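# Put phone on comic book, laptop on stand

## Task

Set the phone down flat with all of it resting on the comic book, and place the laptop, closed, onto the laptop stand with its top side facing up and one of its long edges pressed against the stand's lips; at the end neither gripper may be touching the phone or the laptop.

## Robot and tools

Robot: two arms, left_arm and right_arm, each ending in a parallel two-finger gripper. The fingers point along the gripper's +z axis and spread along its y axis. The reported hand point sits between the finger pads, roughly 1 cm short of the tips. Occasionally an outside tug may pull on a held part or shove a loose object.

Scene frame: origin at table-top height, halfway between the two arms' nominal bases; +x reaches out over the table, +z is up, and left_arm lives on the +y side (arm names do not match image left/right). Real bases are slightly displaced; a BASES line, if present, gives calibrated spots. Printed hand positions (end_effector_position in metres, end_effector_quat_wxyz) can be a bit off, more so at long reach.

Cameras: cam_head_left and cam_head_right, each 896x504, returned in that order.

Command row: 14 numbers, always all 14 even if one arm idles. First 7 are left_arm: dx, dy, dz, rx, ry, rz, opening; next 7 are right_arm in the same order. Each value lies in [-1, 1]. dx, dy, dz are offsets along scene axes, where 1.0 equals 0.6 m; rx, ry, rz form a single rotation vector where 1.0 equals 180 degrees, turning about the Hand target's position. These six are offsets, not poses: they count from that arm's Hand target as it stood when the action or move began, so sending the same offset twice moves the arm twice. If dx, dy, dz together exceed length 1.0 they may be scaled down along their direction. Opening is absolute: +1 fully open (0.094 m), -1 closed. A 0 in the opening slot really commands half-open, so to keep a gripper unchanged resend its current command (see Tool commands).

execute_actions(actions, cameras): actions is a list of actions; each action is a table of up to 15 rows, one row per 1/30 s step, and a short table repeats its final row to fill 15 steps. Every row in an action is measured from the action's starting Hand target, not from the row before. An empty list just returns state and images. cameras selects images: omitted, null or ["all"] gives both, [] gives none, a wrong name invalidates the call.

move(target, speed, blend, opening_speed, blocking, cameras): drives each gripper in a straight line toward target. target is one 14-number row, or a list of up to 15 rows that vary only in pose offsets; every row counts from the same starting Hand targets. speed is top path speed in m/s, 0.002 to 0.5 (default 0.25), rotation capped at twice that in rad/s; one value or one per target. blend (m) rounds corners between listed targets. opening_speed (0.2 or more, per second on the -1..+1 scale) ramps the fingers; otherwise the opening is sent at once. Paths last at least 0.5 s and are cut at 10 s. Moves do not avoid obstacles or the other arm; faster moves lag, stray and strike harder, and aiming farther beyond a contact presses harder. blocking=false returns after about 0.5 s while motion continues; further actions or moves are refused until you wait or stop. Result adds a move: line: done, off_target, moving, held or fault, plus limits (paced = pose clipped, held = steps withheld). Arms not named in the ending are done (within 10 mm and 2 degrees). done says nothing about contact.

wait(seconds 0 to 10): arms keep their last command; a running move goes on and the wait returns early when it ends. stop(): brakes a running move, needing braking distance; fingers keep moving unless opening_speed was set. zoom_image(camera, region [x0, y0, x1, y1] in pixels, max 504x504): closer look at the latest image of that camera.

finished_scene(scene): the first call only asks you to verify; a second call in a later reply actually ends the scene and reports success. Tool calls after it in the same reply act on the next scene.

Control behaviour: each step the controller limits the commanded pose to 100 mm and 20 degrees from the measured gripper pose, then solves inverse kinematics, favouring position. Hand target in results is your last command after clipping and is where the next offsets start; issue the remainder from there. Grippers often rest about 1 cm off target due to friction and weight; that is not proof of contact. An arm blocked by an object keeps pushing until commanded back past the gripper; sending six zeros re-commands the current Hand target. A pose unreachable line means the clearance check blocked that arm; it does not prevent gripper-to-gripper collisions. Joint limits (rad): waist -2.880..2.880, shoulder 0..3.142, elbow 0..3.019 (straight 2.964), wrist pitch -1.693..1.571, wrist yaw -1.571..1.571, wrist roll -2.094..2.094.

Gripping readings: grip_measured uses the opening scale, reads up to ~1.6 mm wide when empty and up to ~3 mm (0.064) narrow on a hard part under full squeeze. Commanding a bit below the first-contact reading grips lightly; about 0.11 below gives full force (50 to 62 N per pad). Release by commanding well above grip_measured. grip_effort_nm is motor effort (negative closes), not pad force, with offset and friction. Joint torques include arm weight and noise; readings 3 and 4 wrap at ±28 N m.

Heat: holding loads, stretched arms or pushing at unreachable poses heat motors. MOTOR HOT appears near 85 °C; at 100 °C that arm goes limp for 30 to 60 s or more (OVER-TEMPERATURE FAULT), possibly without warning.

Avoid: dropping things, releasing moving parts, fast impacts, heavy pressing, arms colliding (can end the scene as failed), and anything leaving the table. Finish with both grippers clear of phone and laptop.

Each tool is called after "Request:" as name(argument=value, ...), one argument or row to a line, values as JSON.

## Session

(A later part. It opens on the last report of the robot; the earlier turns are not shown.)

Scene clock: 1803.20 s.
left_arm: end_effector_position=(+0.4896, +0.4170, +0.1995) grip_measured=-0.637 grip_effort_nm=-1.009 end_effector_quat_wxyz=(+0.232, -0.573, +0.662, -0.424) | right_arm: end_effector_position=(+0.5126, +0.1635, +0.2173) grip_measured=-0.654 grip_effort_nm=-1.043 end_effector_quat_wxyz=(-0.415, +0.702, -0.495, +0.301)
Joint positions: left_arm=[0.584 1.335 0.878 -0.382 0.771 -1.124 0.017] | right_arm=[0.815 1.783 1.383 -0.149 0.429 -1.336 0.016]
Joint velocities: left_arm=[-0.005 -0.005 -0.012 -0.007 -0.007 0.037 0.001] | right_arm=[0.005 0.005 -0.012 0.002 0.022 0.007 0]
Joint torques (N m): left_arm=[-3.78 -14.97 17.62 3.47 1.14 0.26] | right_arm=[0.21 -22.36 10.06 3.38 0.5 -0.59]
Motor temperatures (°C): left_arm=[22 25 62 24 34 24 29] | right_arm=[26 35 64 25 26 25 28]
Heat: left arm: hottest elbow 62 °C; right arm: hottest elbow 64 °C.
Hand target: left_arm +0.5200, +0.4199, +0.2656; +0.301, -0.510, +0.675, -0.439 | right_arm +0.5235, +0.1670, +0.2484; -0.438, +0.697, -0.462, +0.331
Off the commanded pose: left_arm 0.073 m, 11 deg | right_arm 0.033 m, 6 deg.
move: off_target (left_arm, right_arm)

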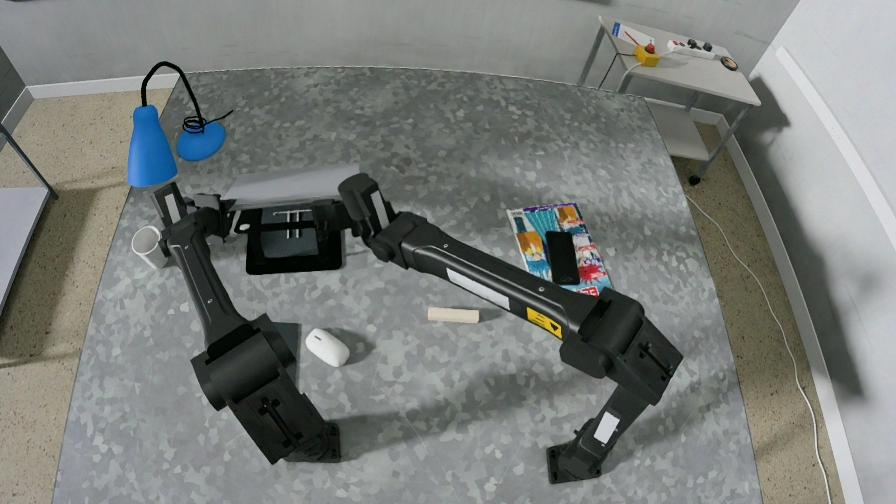

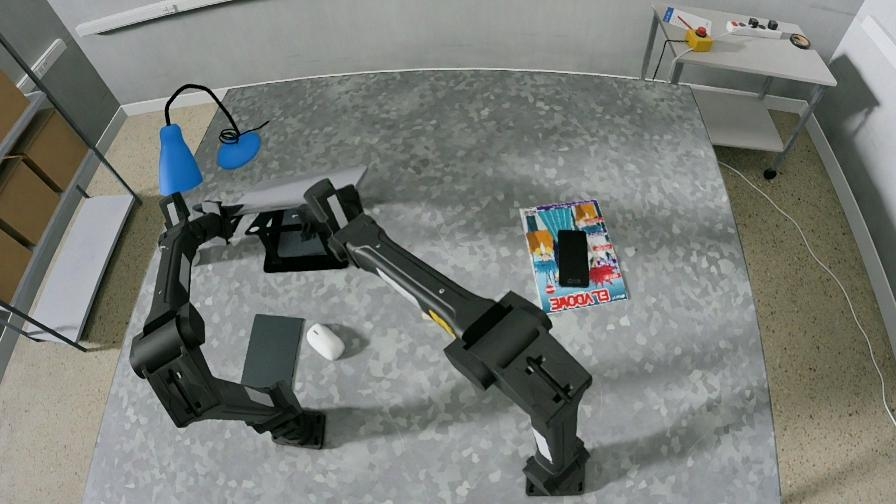

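Request:
move(
  target=[
    [-0.033, -0.015, -0.075, 0, 0, 0.0, -0.85, -0.026, -0.02, -0.085, 0, 0, 0, -0.85],
  ],
  speed=0.05,
  cameras=["cam_head_left", "cam_head_right"],
)

Request:
zoom_image(
  camera="cam_head_left",
  region=[170, 130, 390, 290],
)

Request:
zoom_image(
  camera="cam_head_right",
  region=[170, 130, 390, 290],
)

Scene clock: 1809.07 s.
left_arm: end_effector_position=(+0.4819, +0.4078, +0.1724) grip_measured=-0.637 grip_effort_nm=-1.009 end_effector_quat_wxyz=(+0.244, -0.559, +0.669, -0.424) | right_arm: end_effector_position=(+0.5013, +0.1516, +0.1794) grip_measured=-0.654 grip_effort_nm=-1.038 end_effector_quat_wxyz=(-0.427, +0.694, -0.495, +0.302)
Joint positions: left_arm=[0.578 1.342 0.795 -0.27 0.774 -1.106 0.017] | right_arm=[0.815 1.788 1.263 0.003 0.428 -1.332 0.016]
Joint velocities: left_arm=[0.005 -0.015 -0.002 -0.012 0.007 -0.022 0] | right_arm=[-0.005 -0.005 0.012 -0.002 -0.022 -0.022 -0.001]
Joint torques (N m): left_arm=[-2.43 -14.51 13.44 3.41 1.33 0.18] | right_arm=[0.67 -21.13 8.94 3.04 0.66 -0.6]
Motor temperatures (°C): left_arm=[22 25 60 24 33 24 29] | right_arm=[26 35 62 26 26 25 28]
Heat: left arm: hottest elbow 60 °C; right arm: hottest elbow 62 °C.
Hand target: left_arm +0.4999, +0.4109, +0.2207; +0.301, -0.510, +0.676, -0.439 | right_arm +0.5074, +0.1552, +0.1976; -0.438, +0.696, -0.462, +0.331
Off the commanded pose: left_arm 0.052 m, 9 deg | right_arm 0.019 m, 5 deg.
move: off_target (left_arm, right_arm)

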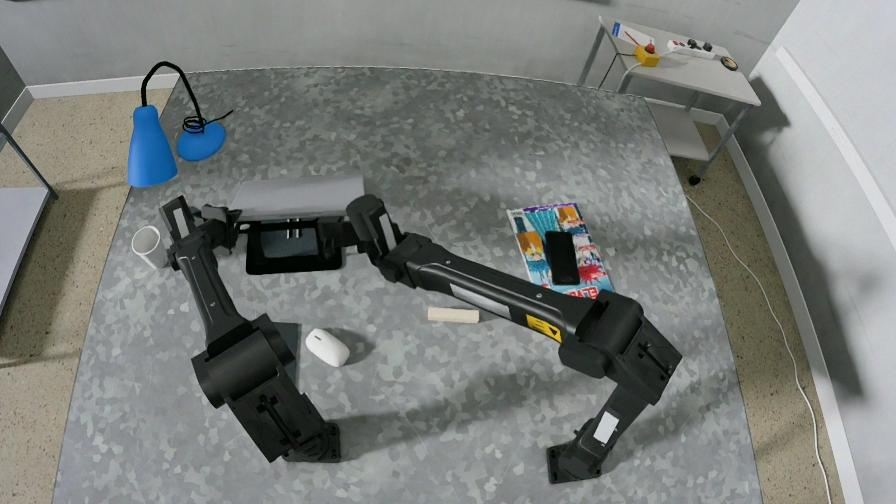

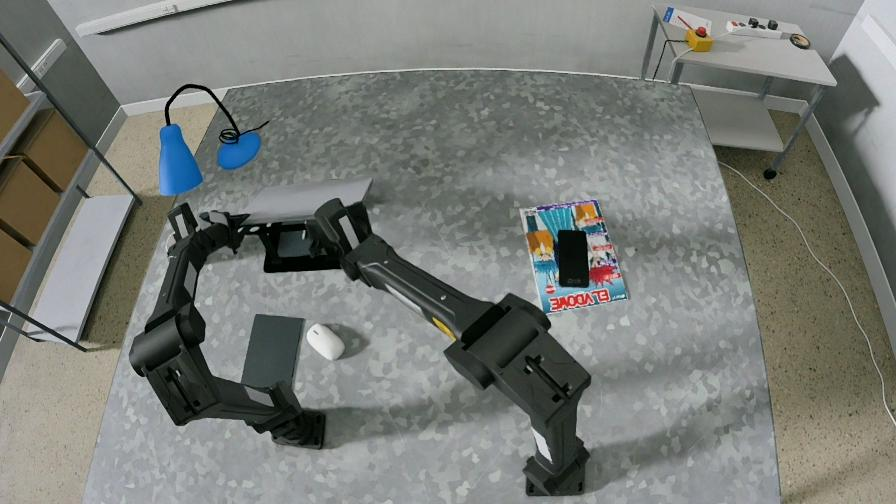

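Scaled by 2.291.

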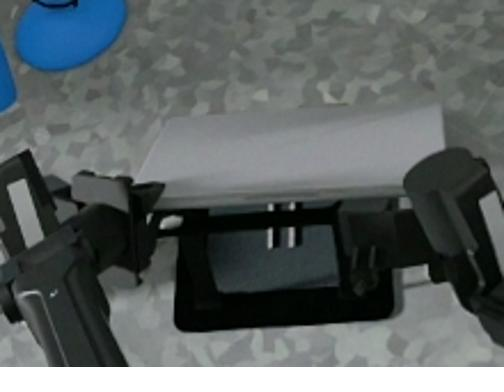

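Scaled by 2.291.

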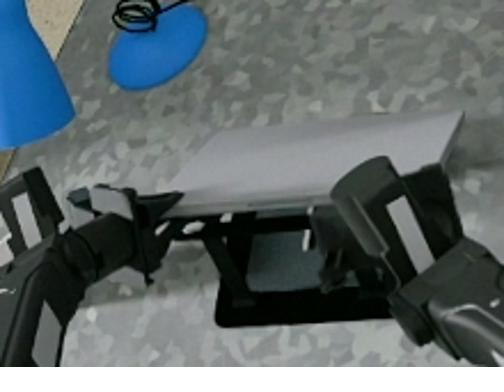

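Request:
move(
  target=[
    [-0.0, -0.0, -0.05, 0.008, 0.025, 0.0, -0.85, -0.008, -0.0, -0.05, -0.008, 0.025, 0, -0.85],
  ],
  speed=0.04,
  cameras=["cam_head_left", "cam_head_right"],
)

Request:
zoom_image(
  camera="cam_head_left",
  region=[170, 130, 390, 290],
)

Request:
zoom_image(
  camera="cam_head_right",
  region=[170, 130, 390, 290],
)

Scene clock: 1819.20 s.
left_arm: end_effector_position=(+0.4841, +0.4087, +0.1579) grip_measured=-0.637 grip_effort_nm=-1.009 end_effector_quat_wxyz=(+0.242, -0.560, +0.679, -0.408) | right_arm: end_effector_position=(+0.4994, +0.1538, +0.1619) grip_measured=-0.654 grip_effort_nm=-1.043 end_effector_quat_wxyz=(-0.419, +0.700, -0.503, +0.287)
Joint positions: left_arm=[0.569 1.369 0.795 -0.27 0.743 -1.077 0.017] | right_arm=[0.815 1.808 1.263 -0.011 0.41 -1.305 0.016]
Joint velocities: left_arm=[-0.015 -0.005 -0.017 0.002 -0.007 -0.11 0] | right_arm=[-0.015 -0.015 0.007 0.007 -0.007 0.022 -0.001]
Joint torques (N m): left_arm=[-2.78 -14.1 13.31 1.87 0.45 0.39] | right_arm=[0.62 -20.78 9.11 1.52 0.52 -0.51]
Motor temperatures (°C): left_arm=[22 26 56 24 33 24 29] | right_arm=[26 35 58 26 26 25 28]
Heat: left arm: hottest elbow 56 °C; right arm: hottest elbow 58 °C.
Hand target: left_arm +0.4998, +0.4111, +0.1908; +0.281, -0.523, +0.692, -0.410 | right_arm +0.5025, +0.1553, +0.1675; -0.411, +0.714, -0.475, +0.309
Off the commanded pose: left_arm 0.037 m, 6 deg | right_arm 0.007 m, 5 deg.
move: off_target (left_arm, right_arm)

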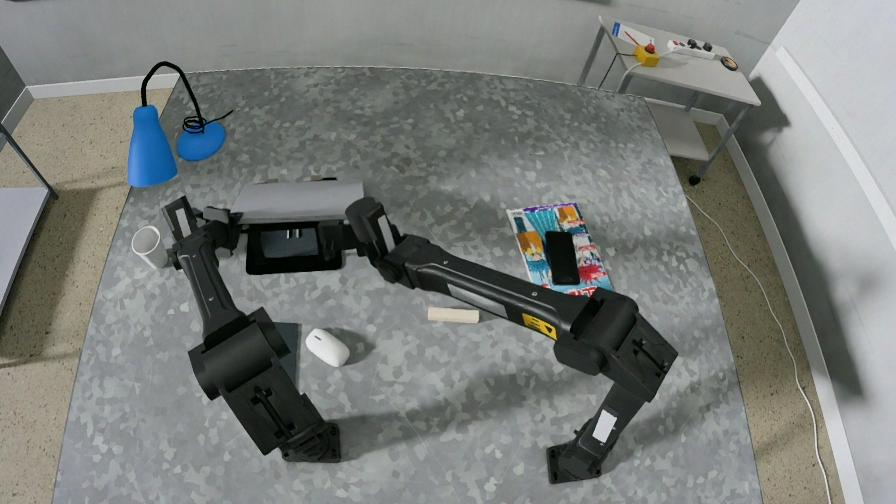

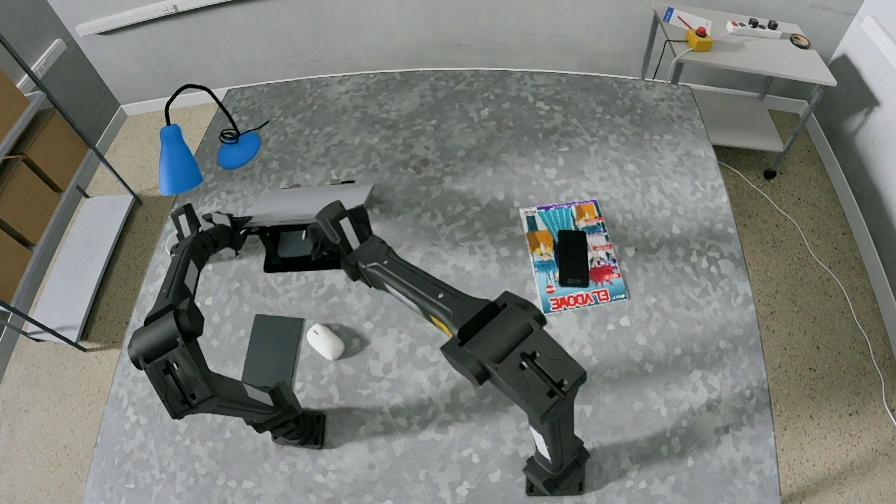

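Scaled by 2.291.

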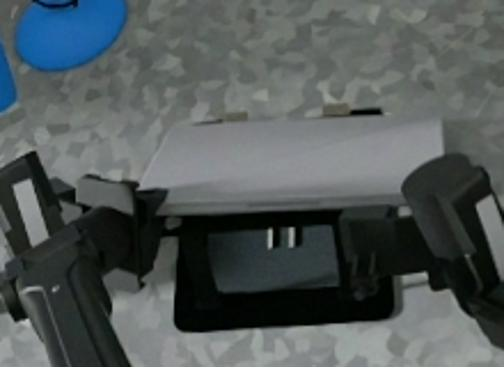

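Scaled by 2.291.

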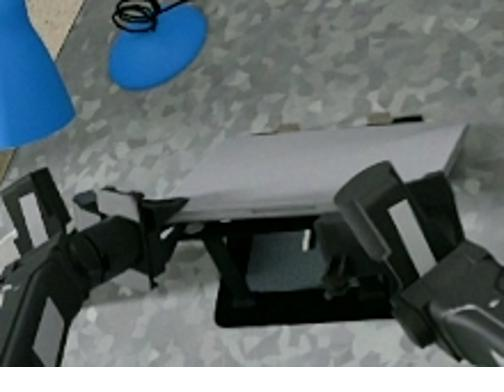

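Request:
move(
  target=[
    [0.0, -0.0, -0.06, 0, 0, 0.0, -0.85, 0.0, -0.0, -0.04, 0, 0, 0, -0.85],
  ],
  speed=0.04,
  cameras=["cam_head_left", "cam_head_right"],
)

Request:
zoom_image(
  camera="cam_head_left",
  region=[170, 130, 390, 290],
)

Request:
zoom_image(
  camera="cam_head_right",
  region=[170, 130, 390, 290],
)

Scene clock: 1823.53 s.
left_arm: end_effector_position=(+0.4920, +0.4116, +0.1479) grip_measured=-0.637 grip_effort_nm=-1.009 end_effector_quat_wxyz=(+0.256, -0.549, +0.680, -0.413) | right_arm: end_effector_position=(+0.5018, +0.1555, +0.1512) grip_measured=-0.654 grip_effort_nm=-1.038 end_effector_quat_wxyz=(-0.422, +0.697, -0.503, +0.288)
Joint positions: left_arm=[0.566 1.406 0.782 -0.182 0.75 -1.076 0.017] | right_arm=[0.815 1.831 1.259 0.022 0.413 -1.304 0.016]
Joint velocities: left_arm=[-0.015 -0.005 -0.002 -0.007 -0.007 0.022 0] | right_arm=[-0.015 0.005 0.007 -0.002 -0.022 -0.051 -0.001]
Joint torques (N m): left_arm=[-1.55 -12.04 9.91 2.88 0.12 0.39] | right_arm=[0.62 -19.96 7.6 2.3 0.4 -0.51]
Motor temperatures (°C): left_arm=[22 26 54 24 33 24 29] | right_arm=[26 36 57 25 26 25 28]
Heat: left arm: hottest elbow 54 °C; right arm: hottest elbow 57 °C.
Hand target: left_arm +0.4998, +0.4110, +0.1549; +0.281, -0.523, +0.692, -0.410 | right_arm +0.5023, +0.1552, +0.1434; -0.411, +0.714, -0.475, +0.309
Off the commanded pose: left_arm 0.010 m, 4 deg | right_arm 0.008 m, 5 deg.
move: off_target (left_arm, right_arm)

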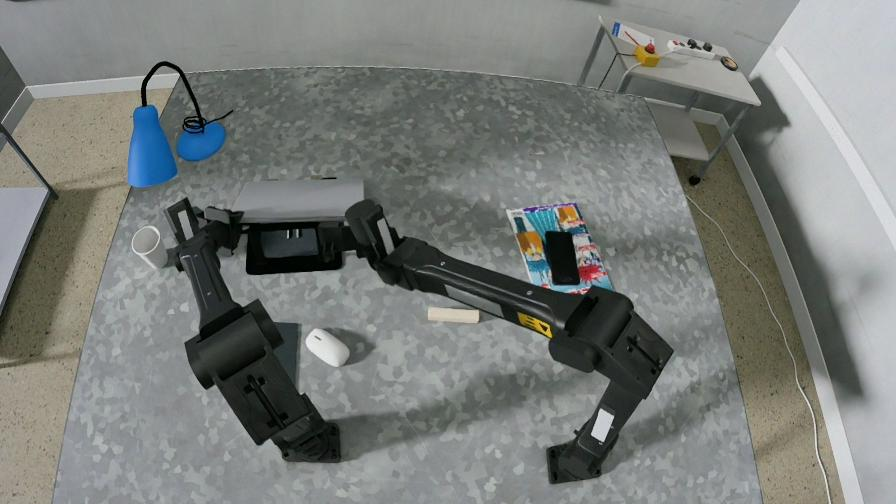

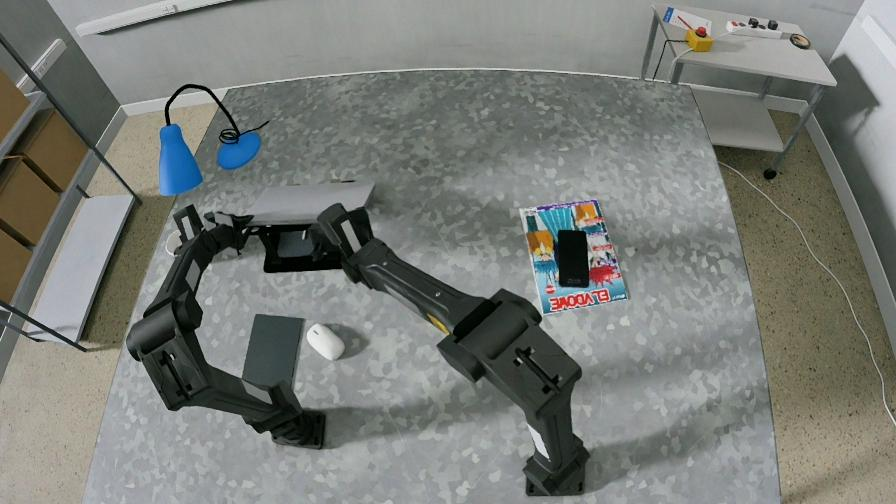

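Scaled by 2.291.

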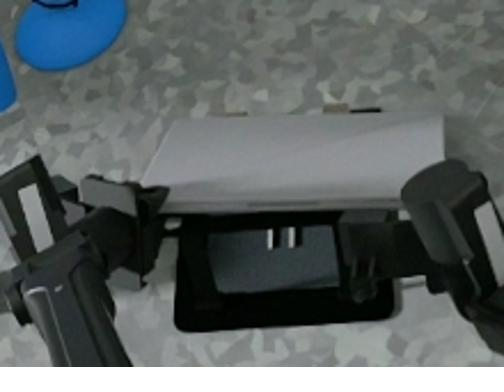

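Scaled by 2.291.

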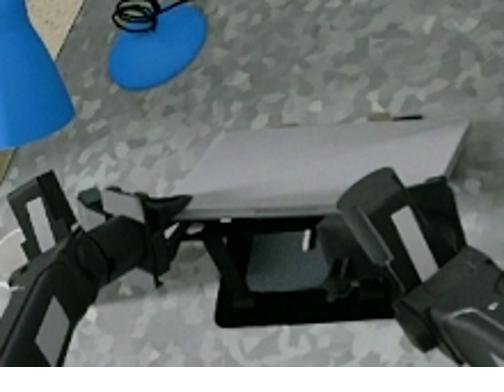

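Request:
move(
  target=[
    [-0.012, -0.0, -0.05, 0, 0, 0.0, -0.85, -0.0, -0.0, -0.04, 0, 0, 0, -0.85],
  ],
  speed=0.04,
  cameras=["cam_head_left", "cam_head_right"],
)

Request:
zoom_image(
  camera="cam_head_left",
  region=[170, 130, 390, 290],
)

Request:
zoom_image(
  camera="cam_head_right",
  region=[170, 130, 390, 290],
)

Scene clock: 1827.83 s.
left_arm: end_effector_position=(+0.4941, +0.4118, +0.1466) grip_measured=-0.637 grip_effort_nm=-1.009 end_effector_quat_wxyz=(+0.278, -0.536, +0.678, -0.419) | right_arm: end_effector_position=(+0.5039, +0.1566, +0.1447) grip_measured=-0.654 grip_effort_nm=-1.038 end_effector_quat_wxyz=(-0.434, +0.688, -0.503, +0.291)
Joint positions: left_arm=[0.566 1.411 0.754 -0.09 0.758 -1.086 0.017] | right_arm=[0.815 1.847 1.242 0.086 0.417 -1.304 0.016]
Joint velocities: left_arm=[-0.024 -0.005 -0.012 0.002 0.007 0.022 0] | right_arm=[0.005 -0.005 0.012 -0.007 -0.007 -0.051 0]
Joint torques (N m): left_arm=[-1.08 -9.64 7.65 2.61 0.15 0.59] | right_arm=[0.67 -18.67 6.98 1.98 0.32 -0.51]
Motor temperatures (°C): left_arm=[22 26 53 24 32 24 29] | right_arm=[26 36 56 25 26 25 28]
Heat: left arm: hottest elbow 53 °C; right arm: hottest elbow 56 °C.
Hand target: left_arm +0.4924, +0.4109, +0.1249; +0.281, -0.523, +0.692, -0.410 | right_arm +0.5021, +0.1551, +0.1194; -0.411, +0.714, -0.475, +0.308
Off the commanded pose: left_arm 0.022 m, 2 deg | right_arm 0.025 m, 5 deg.
move: off_target (left_arm, right_arm)

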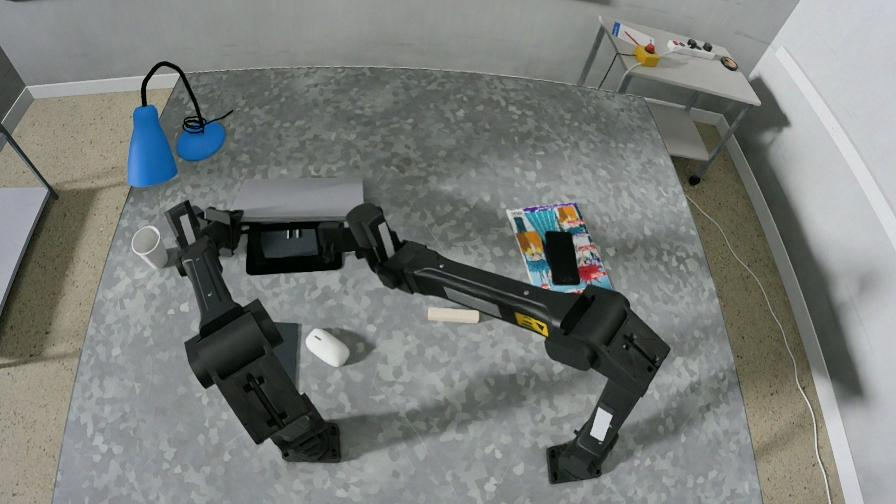

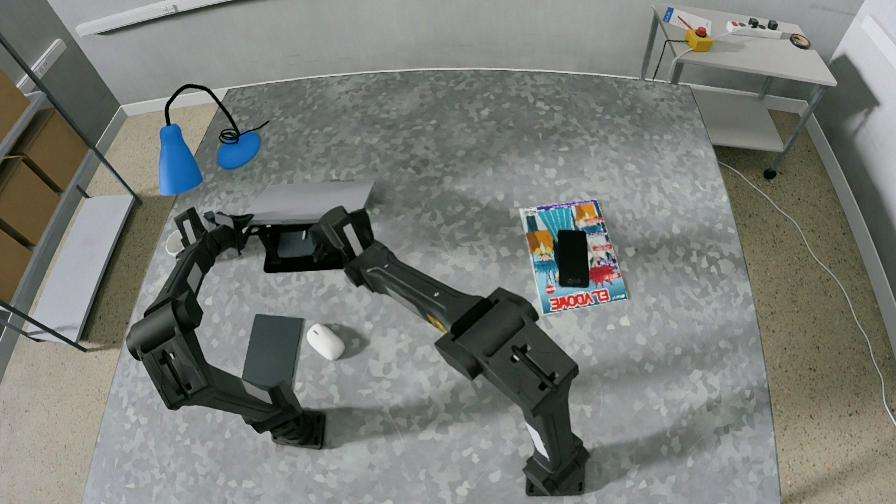

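Scaled by 2.291.

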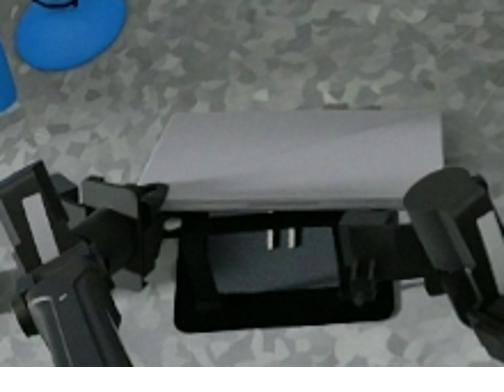

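Scaled by 2.291.

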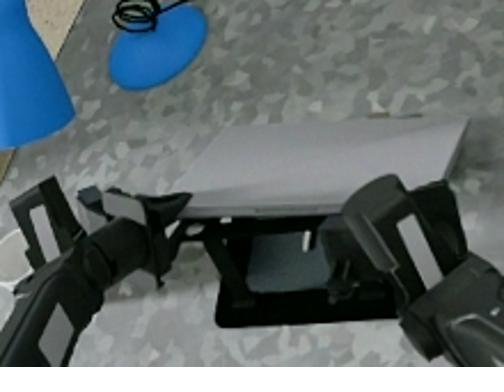

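Request:
execute_actions(
  actions=[],
)

Request:
zoom_image(
  camera="cam_head_left",
  region=[170, 130, 390, 290],
)

Request:
zoom_image(
  camera="cam_head_right",
  region=[170, 130, 420, 300],
)

Scene clock: 1836.20 s.
left_arm: end_effector_position=(+0.4942, +0.4118, +0.1467) grip_measured=-0.637 grip_effort_nm=-1.009 end_effector_quat_wxyz=(+0.278, -0.536, +0.678, -0.420) | right_arm: end_effector_position=(+0.5040, +0.1566, +0.1448) grip_measured=-0.654 grip_effort_nm=-1.038 end_effector_quat_wxyz=(-0.434, +0.688, -0.503, +0.291)
Joint positions: left_arm=[0.566 1.411 0.754 -0.089 0.758 -1.088 0.017] | right_arm=[0.815 1.847 1.242 0.086 0.417 -1.304 0.016]
Joint velocities: left_arm=[-0.015 -0.015 0.007 0.007 0.081 0.022 0] | right_arm=[-0.005 -0.005 -0.002 0.007 -0.022 -0.037 -0.001]
Joint torques (N m): left_arm=[-1.55 -9.47 7.77 2.65 0.15 0.59] | right_arm=[0.67 -18.55 6.99 2.02 0.31 -0.51]
Motor temperatures (°C): left_arm=[22 26 51 24 32 24 29] | right_arm=[26 36 53 25 26 25 28]
Heat: left arm: hottest elbow 51 °C; right arm: hottest elbow 53 °C.
Hand target: left_arm +0.4925, +0.4110, +0.1250; +0.281, -0.523, +0.692, -0.410 | right_arm +0.5021, +0.1552, +0.1195; -0.411, +0.714, -0.475, +0.308
Tool commands: left_gripper/opening=-0.85 right_gripper/opening=-0.85
Off the commanded pose: left_arm 0.022 m, 2 deg | right_arm 0.025 m, 6 deg.

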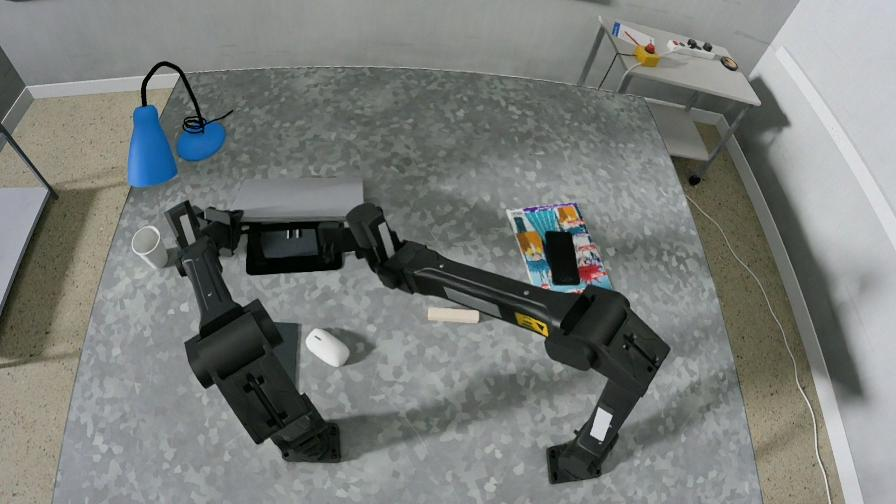

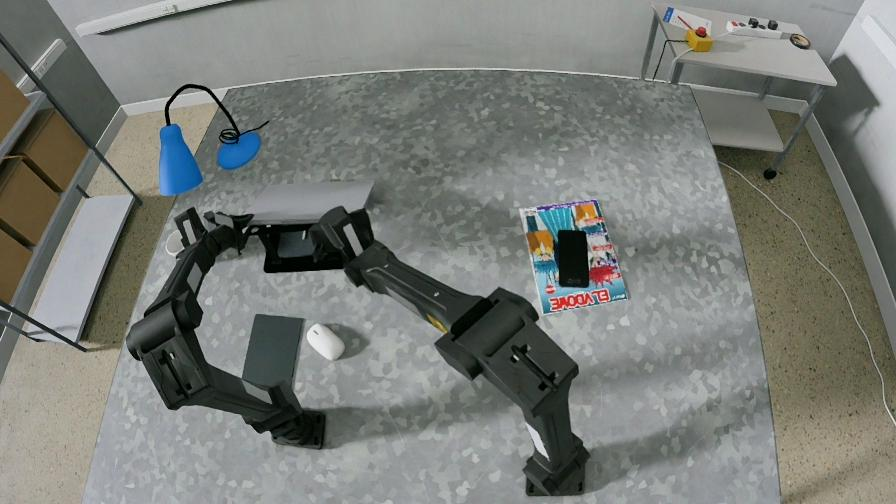

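Scaled by 2.291.

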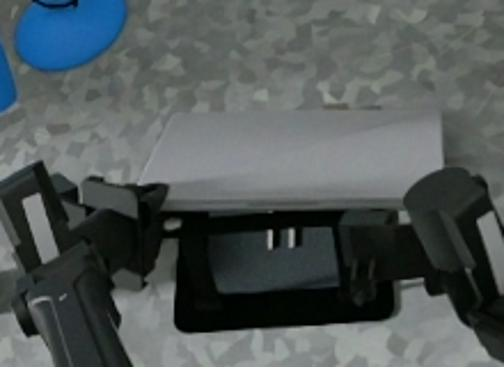

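Scaled by 2.016.

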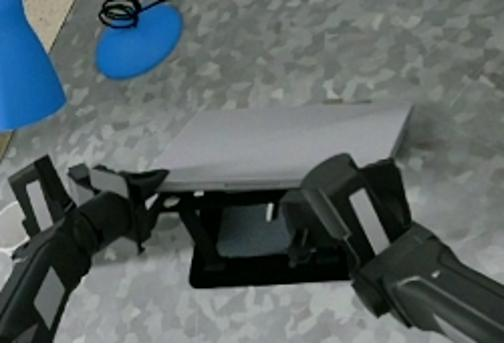

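Request:
move(
  target=[-0.045,0,0.06,0.006,0.02,0,-0.85,-0.045,0,0.06,-0.006,0.02,0,-0.85],
  speed=0.05,
)

Request:
zoom_image(
  camera="cam_head_left",
  region=[170, 130, 390, 290],
)

Request:
zoom_image(
  camera="cam_head_right",
  region=[170, 130, 420, 300],
)

Scene clock: 1842.77 s.
left_arm: end_effector_position=(+0.4689, +0.4047, +0.1450) grip_measured=-0.637 grip_effort_nm=-1.009 end_effector_quat_wxyz=(+0.236, -0.561, +0.684, -0.402) | right_arm: end_effector_position=(+0.4870, +0.1491, +0.1493) grip_measured=-0.658 grip_effort_nm=-1.033 end_effector_quat_wxyz=(-0.401, +0.707, -0.512, +0.279)
Joint positions: left_arm=[0.581 1.355 0.754 -0.275 0.744 -1.045 0.017] | right_arm=[0.826 1.8 1.242 -0.052 0.417 -1.277 0.016]
Joint velocities: left_arm=[-0.005 0.005 0.002 -0.012 -0.022 -0.066 -0.002] | right_arm=[-0.005 -0.005 0.007 0.007 0.007 -0.022 0]
Joint torques (N m): left_arm=[0.09 -13.74 10.55 0.16 -0.08 0.86] | right_arm=[2.02 -21.71 8.29 0.51 0.46 -0.31]
Motor temperatures (°C): left_arm=[22 26 49 24 31 24 29] | right_arm=[26 36 52 25 26 25 28]
Heat: left arm: hottest elbow 49 °C; right arm: hottest elbow 52 °C.
Hand target: left_arm +0.4656, +0.4116, +0.1606; +0.264, -0.533, +0.705, -0.386 | right_arm +0.4754, +0.1557, +0.1554; -0.389, +0.727, -0.485, +0.290
Off the commanded pose: left_arm 0.018 m, 5 deg | right_arm 0.015 m, 4 deg.
move: off_target (left_arm, right_arm)

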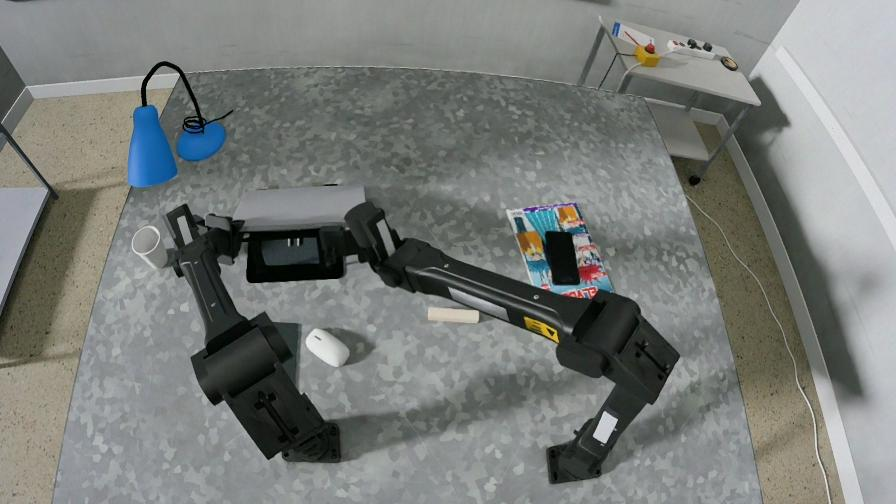

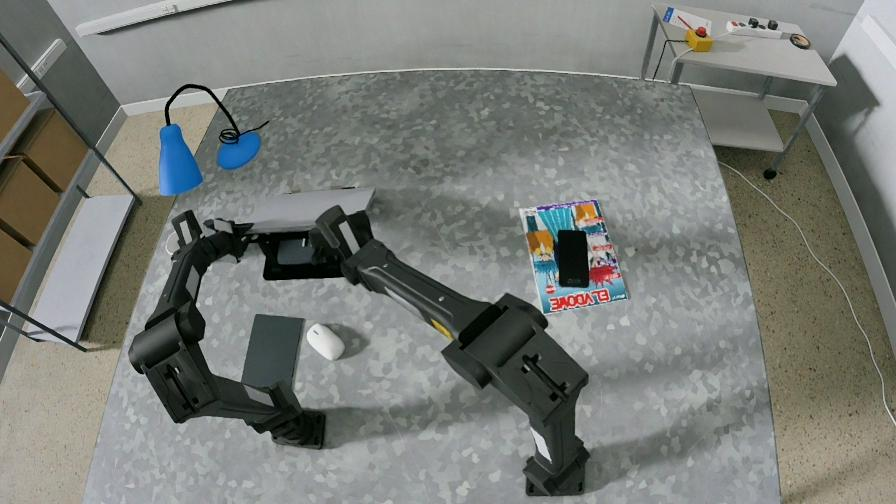

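Scaled by 2.291.

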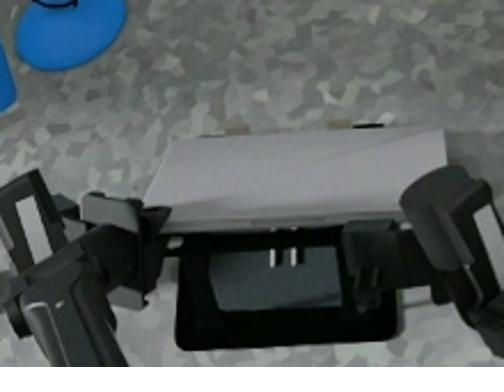

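Scaled by 2.016.

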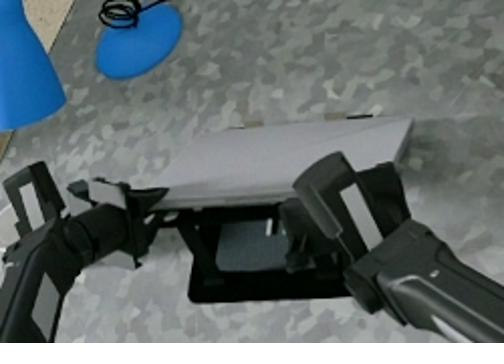

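Request:
zoom_image(
  camera="cam_head_left",
  region=[240, 165, 350, 235],
)

Request:
zoom_image(
  camera="cam_head_right",
  region=[270, 170, 390, 240],
)

Scaled by 4.582.

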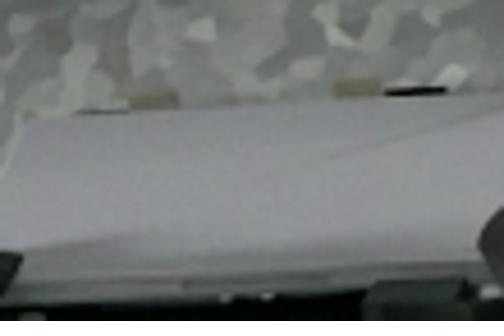

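Scaled by 4.200.

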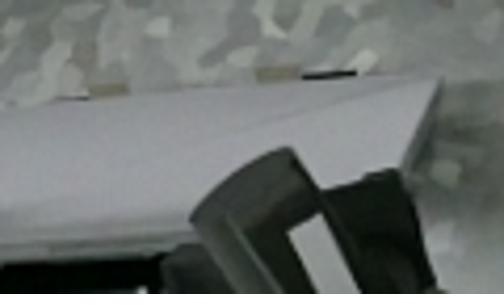

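Request:
zoom_image(
  camera="cam_head_left",
  region=[230, 170, 300, 210],
)

Request:
zoom_image(
  camera="cam_head_right",
  region=[250, 170, 320, 210],
)

Request:
zoom_image(
  camera="cam_head_left",
  region=[300, 170, 370, 210],
)

Request:
zoom_image(
  camera="cam_head_right",
  region=[320, 170, 390, 210],
)

Scaled by 7.200.

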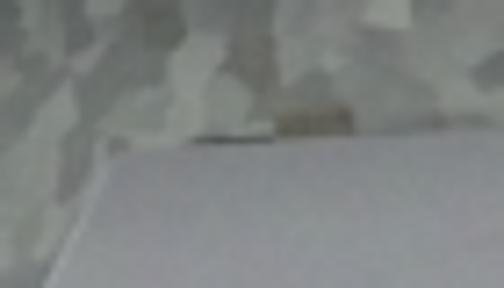

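Scaled by 7.200.

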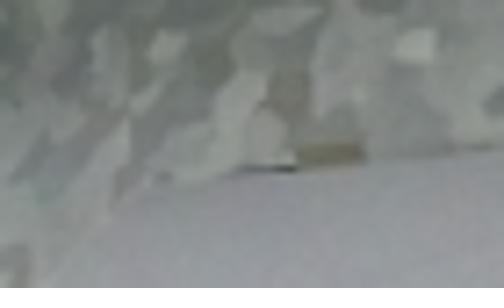

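Scaled by 7.200.

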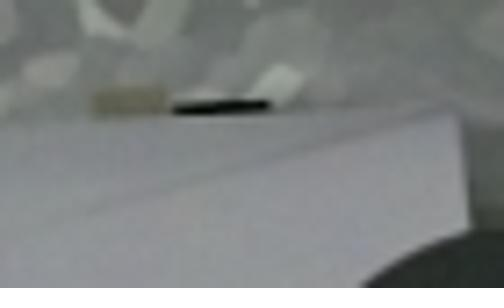

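Scaled by 7.200.

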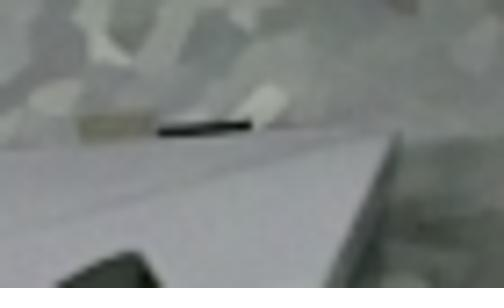

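Request:
move(
  target=[0,0,-0.02,0.011,0.033,0,-0.85,0,0,-0.02,-0.016,0.047,0,-0.85],
  speed=0.05,
)

Request:
zoom_image(
  camera="cam_head_left",
  region=[170, 130, 390, 290],
)

Request:
zoom_image(
  camera="cam_head_right",
  region=[170, 130, 420, 300],
)

Scene clock: 1868.90 s.
left_arm: end_effector_position=(+0.4632, +0.4055, +0.1445) grip_measured=-0.628 grip_effort_nm=-1.009 end_effector_quat_wxyz=(+0.220, -0.573, +0.694, -0.377) | right_arm: end_effector_position=(+0.4786, +0.1492, +0.1514) grip_measured=-0.659 grip_effort_nm=-1.043 end_effector_quat_wxyz=(-0.357, +0.732, -0.524, +0.249)
Joint positions: left_arm=[0.576 1.343 0.78 -0.376 0.697 -1.012 0.017] | right_arm=[0.826 1.789 1.305 -0.247 0.378 -1.238 0.016]
Joint velocities: left_arm=[-0.015 -0.005 0.012 0.002 0.037 0.007 0] | right_arm=[0.005 -0.024 -0.002 0.002 -0.007 0.037 0]
Joint torques (N m): left_arm=[-2.26 -11.69 12.21 -0.14 -1.46 0.95] | right_arm=[1.03 -19.08 10.48 -0.57 -0.33 -0.17]
Motor temperatures (°C): left_arm=[22 26 46 24 30 25 30] | right_arm=[26 36 49 25 25 25 28]
Heat: left arm: hottest elbow 46 °C; right arm: hottest elbow 49 °C.
Hand target: left_arm +0.4657, +0.4115, +0.1486; +0.237, -0.548, +0.724, -0.346 | right_arm +0.4755, +0.1558, +0.1432; -0.334, +0.756, -0.506, +0.246
Off the commanded pose: left_arm 0.008 m, 6 deg | right_arm 0.011 m, 4 deg.
move: off_target (left_arm, right_arm)

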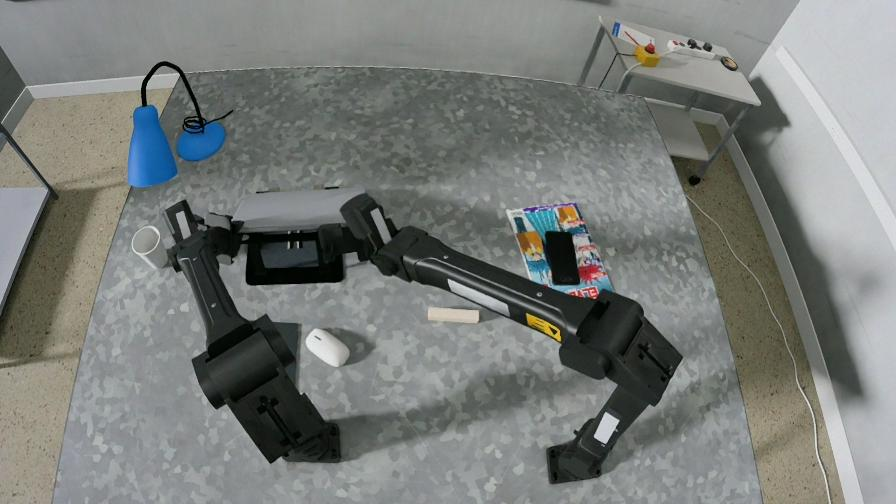

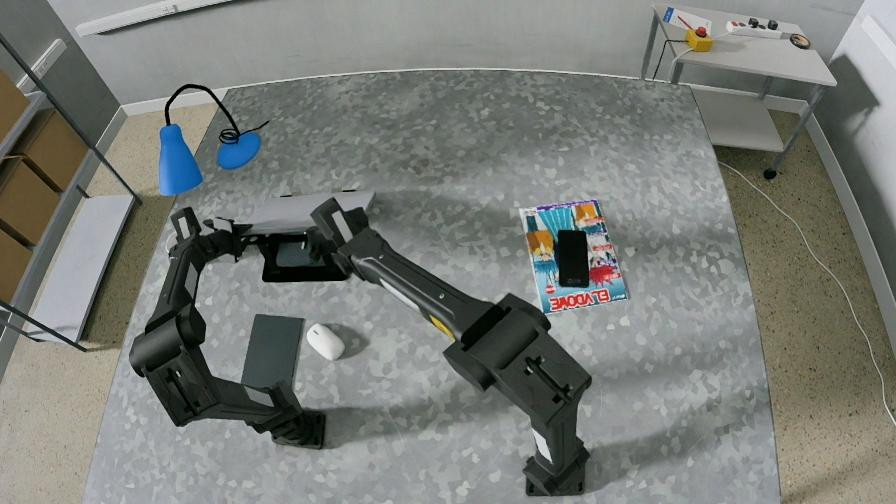

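Scaled by 2.291.

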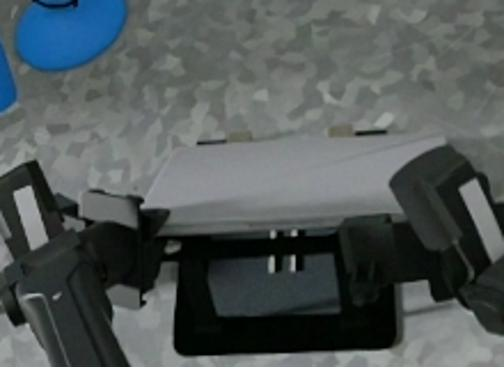

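Scaled by 2.016.

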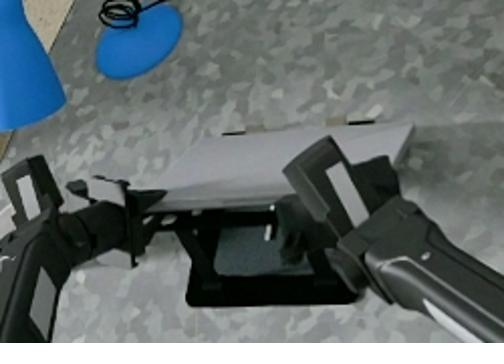

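Request:
zoom_image(
  camera="cam_head_left",
  region=[300, 170, 370, 210],
)

Request:
zoom_image(
  camera="cam_head_right",
  region=[320, 170, 390, 210],
)

Request:
zoom_image(
  camera="cam_head_left",
  region=[230, 170, 300, 210],
)

Request:
zoom_image(
  camera="cam_head_right",
  region=[250, 170, 320, 210],
)

Scaled by 7.200.

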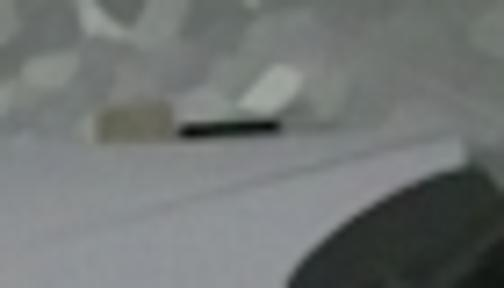

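Scaled by 7.200.

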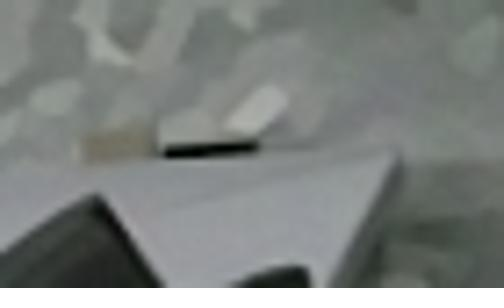

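Scaled by 7.200.

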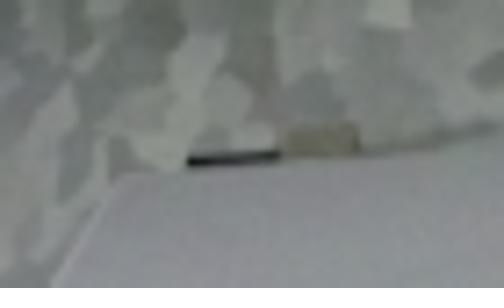

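Scaled by 7.200.

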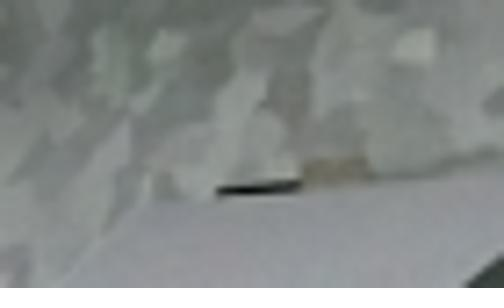

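Request:
move(
  target=[0.005,-0.005,-0.03,0.0,0.0,0,-0.85,0.005,-0.005,-0.055,-0.003,0.01,0,-0.85],
  speed=0.05,
)

Request:
zoom_image(
  camera="cam_head_left",
  region=[170, 130, 390, 290],
)

Request:
zoom_image(
  camera="cam_head_right",
  region=[170, 130, 420, 300],
)

Scene clock: 1881.07 s.
left_arm: end_effector_position=(+0.4670, +0.4069, +0.1450) grip_measured=-0.627 grip_effort_nm=-1.013 end_effector_quat_wxyz=(+0.229, -0.569, +0.695, -0.374) | right_arm: end_effector_position=(+0.4802, +0.1499, +0.1508) grip_measured=-0.659 grip_effort_nm=-1.038 end_effector_quat_wxyz=(-0.362, +0.732, -0.524, +0.241)
Joint positions: left_arm=[0.571 1.347 0.78 -0.353 0.688 -1.012 0.018] | right_arm=[0.82 1.79 1.305 -0.24 0.358 -1.236 0.016]
Joint velocities: left_arm=[-0.005 -0.005 -0.017 -0.027 -0.022 -0.022 0] | right_arm=[-0.015 -0.015 -0.002 0.012 0.051 -0.007 0]
Joint torques (N m): left_arm=[-2.32 -9.05 9.91 1.25 -1.36 0.93] | right_arm=[0.62 -15.97 8.98 0.28 -0.36 -0.14]
Motor temperatures (°C): left_arm=[22 26 45 24 32 25 30] | right_arm=[26 38 50 25 25 24 29]
Heat: left arm: hottest elbow 45 °C; right arm: hottest elbow 50 °C.
Hand target: left_arm +0.4685, +0.4084, +0.1306; +0.237, -0.548, +0.724, -0.346 | right_arm +0.4782, +0.1526, +0.1100; -0.323, +0.762, -0.510, +0.237
Off the commanded pose: left_arm 0.015 m, 5 deg | right_arm 0.041 m, 6 deg.
move: off_target (left_arm, right_arm)

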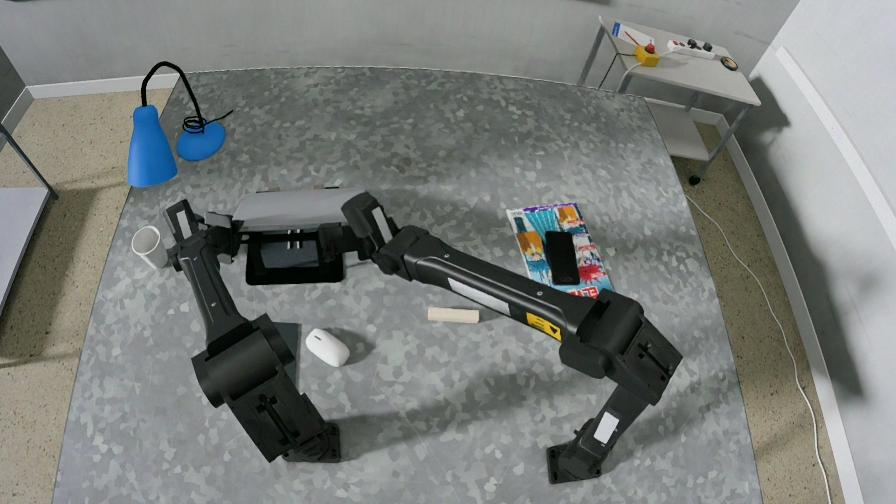

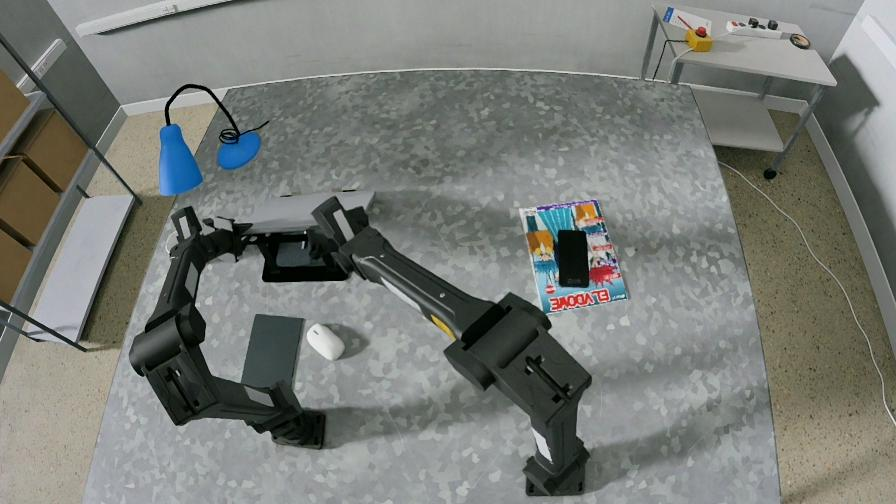

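Scaled by 2.291.

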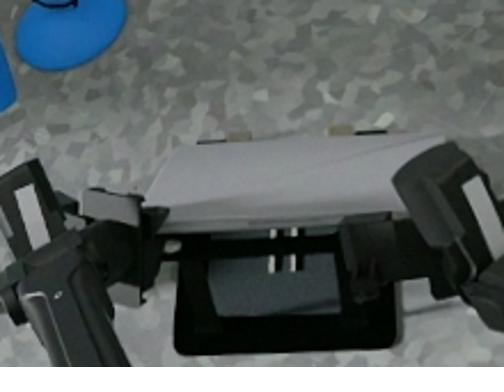

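Scaled by 2.016.

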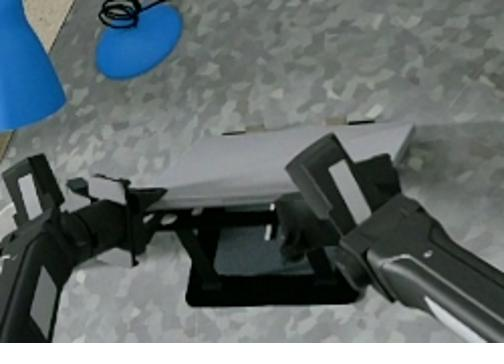

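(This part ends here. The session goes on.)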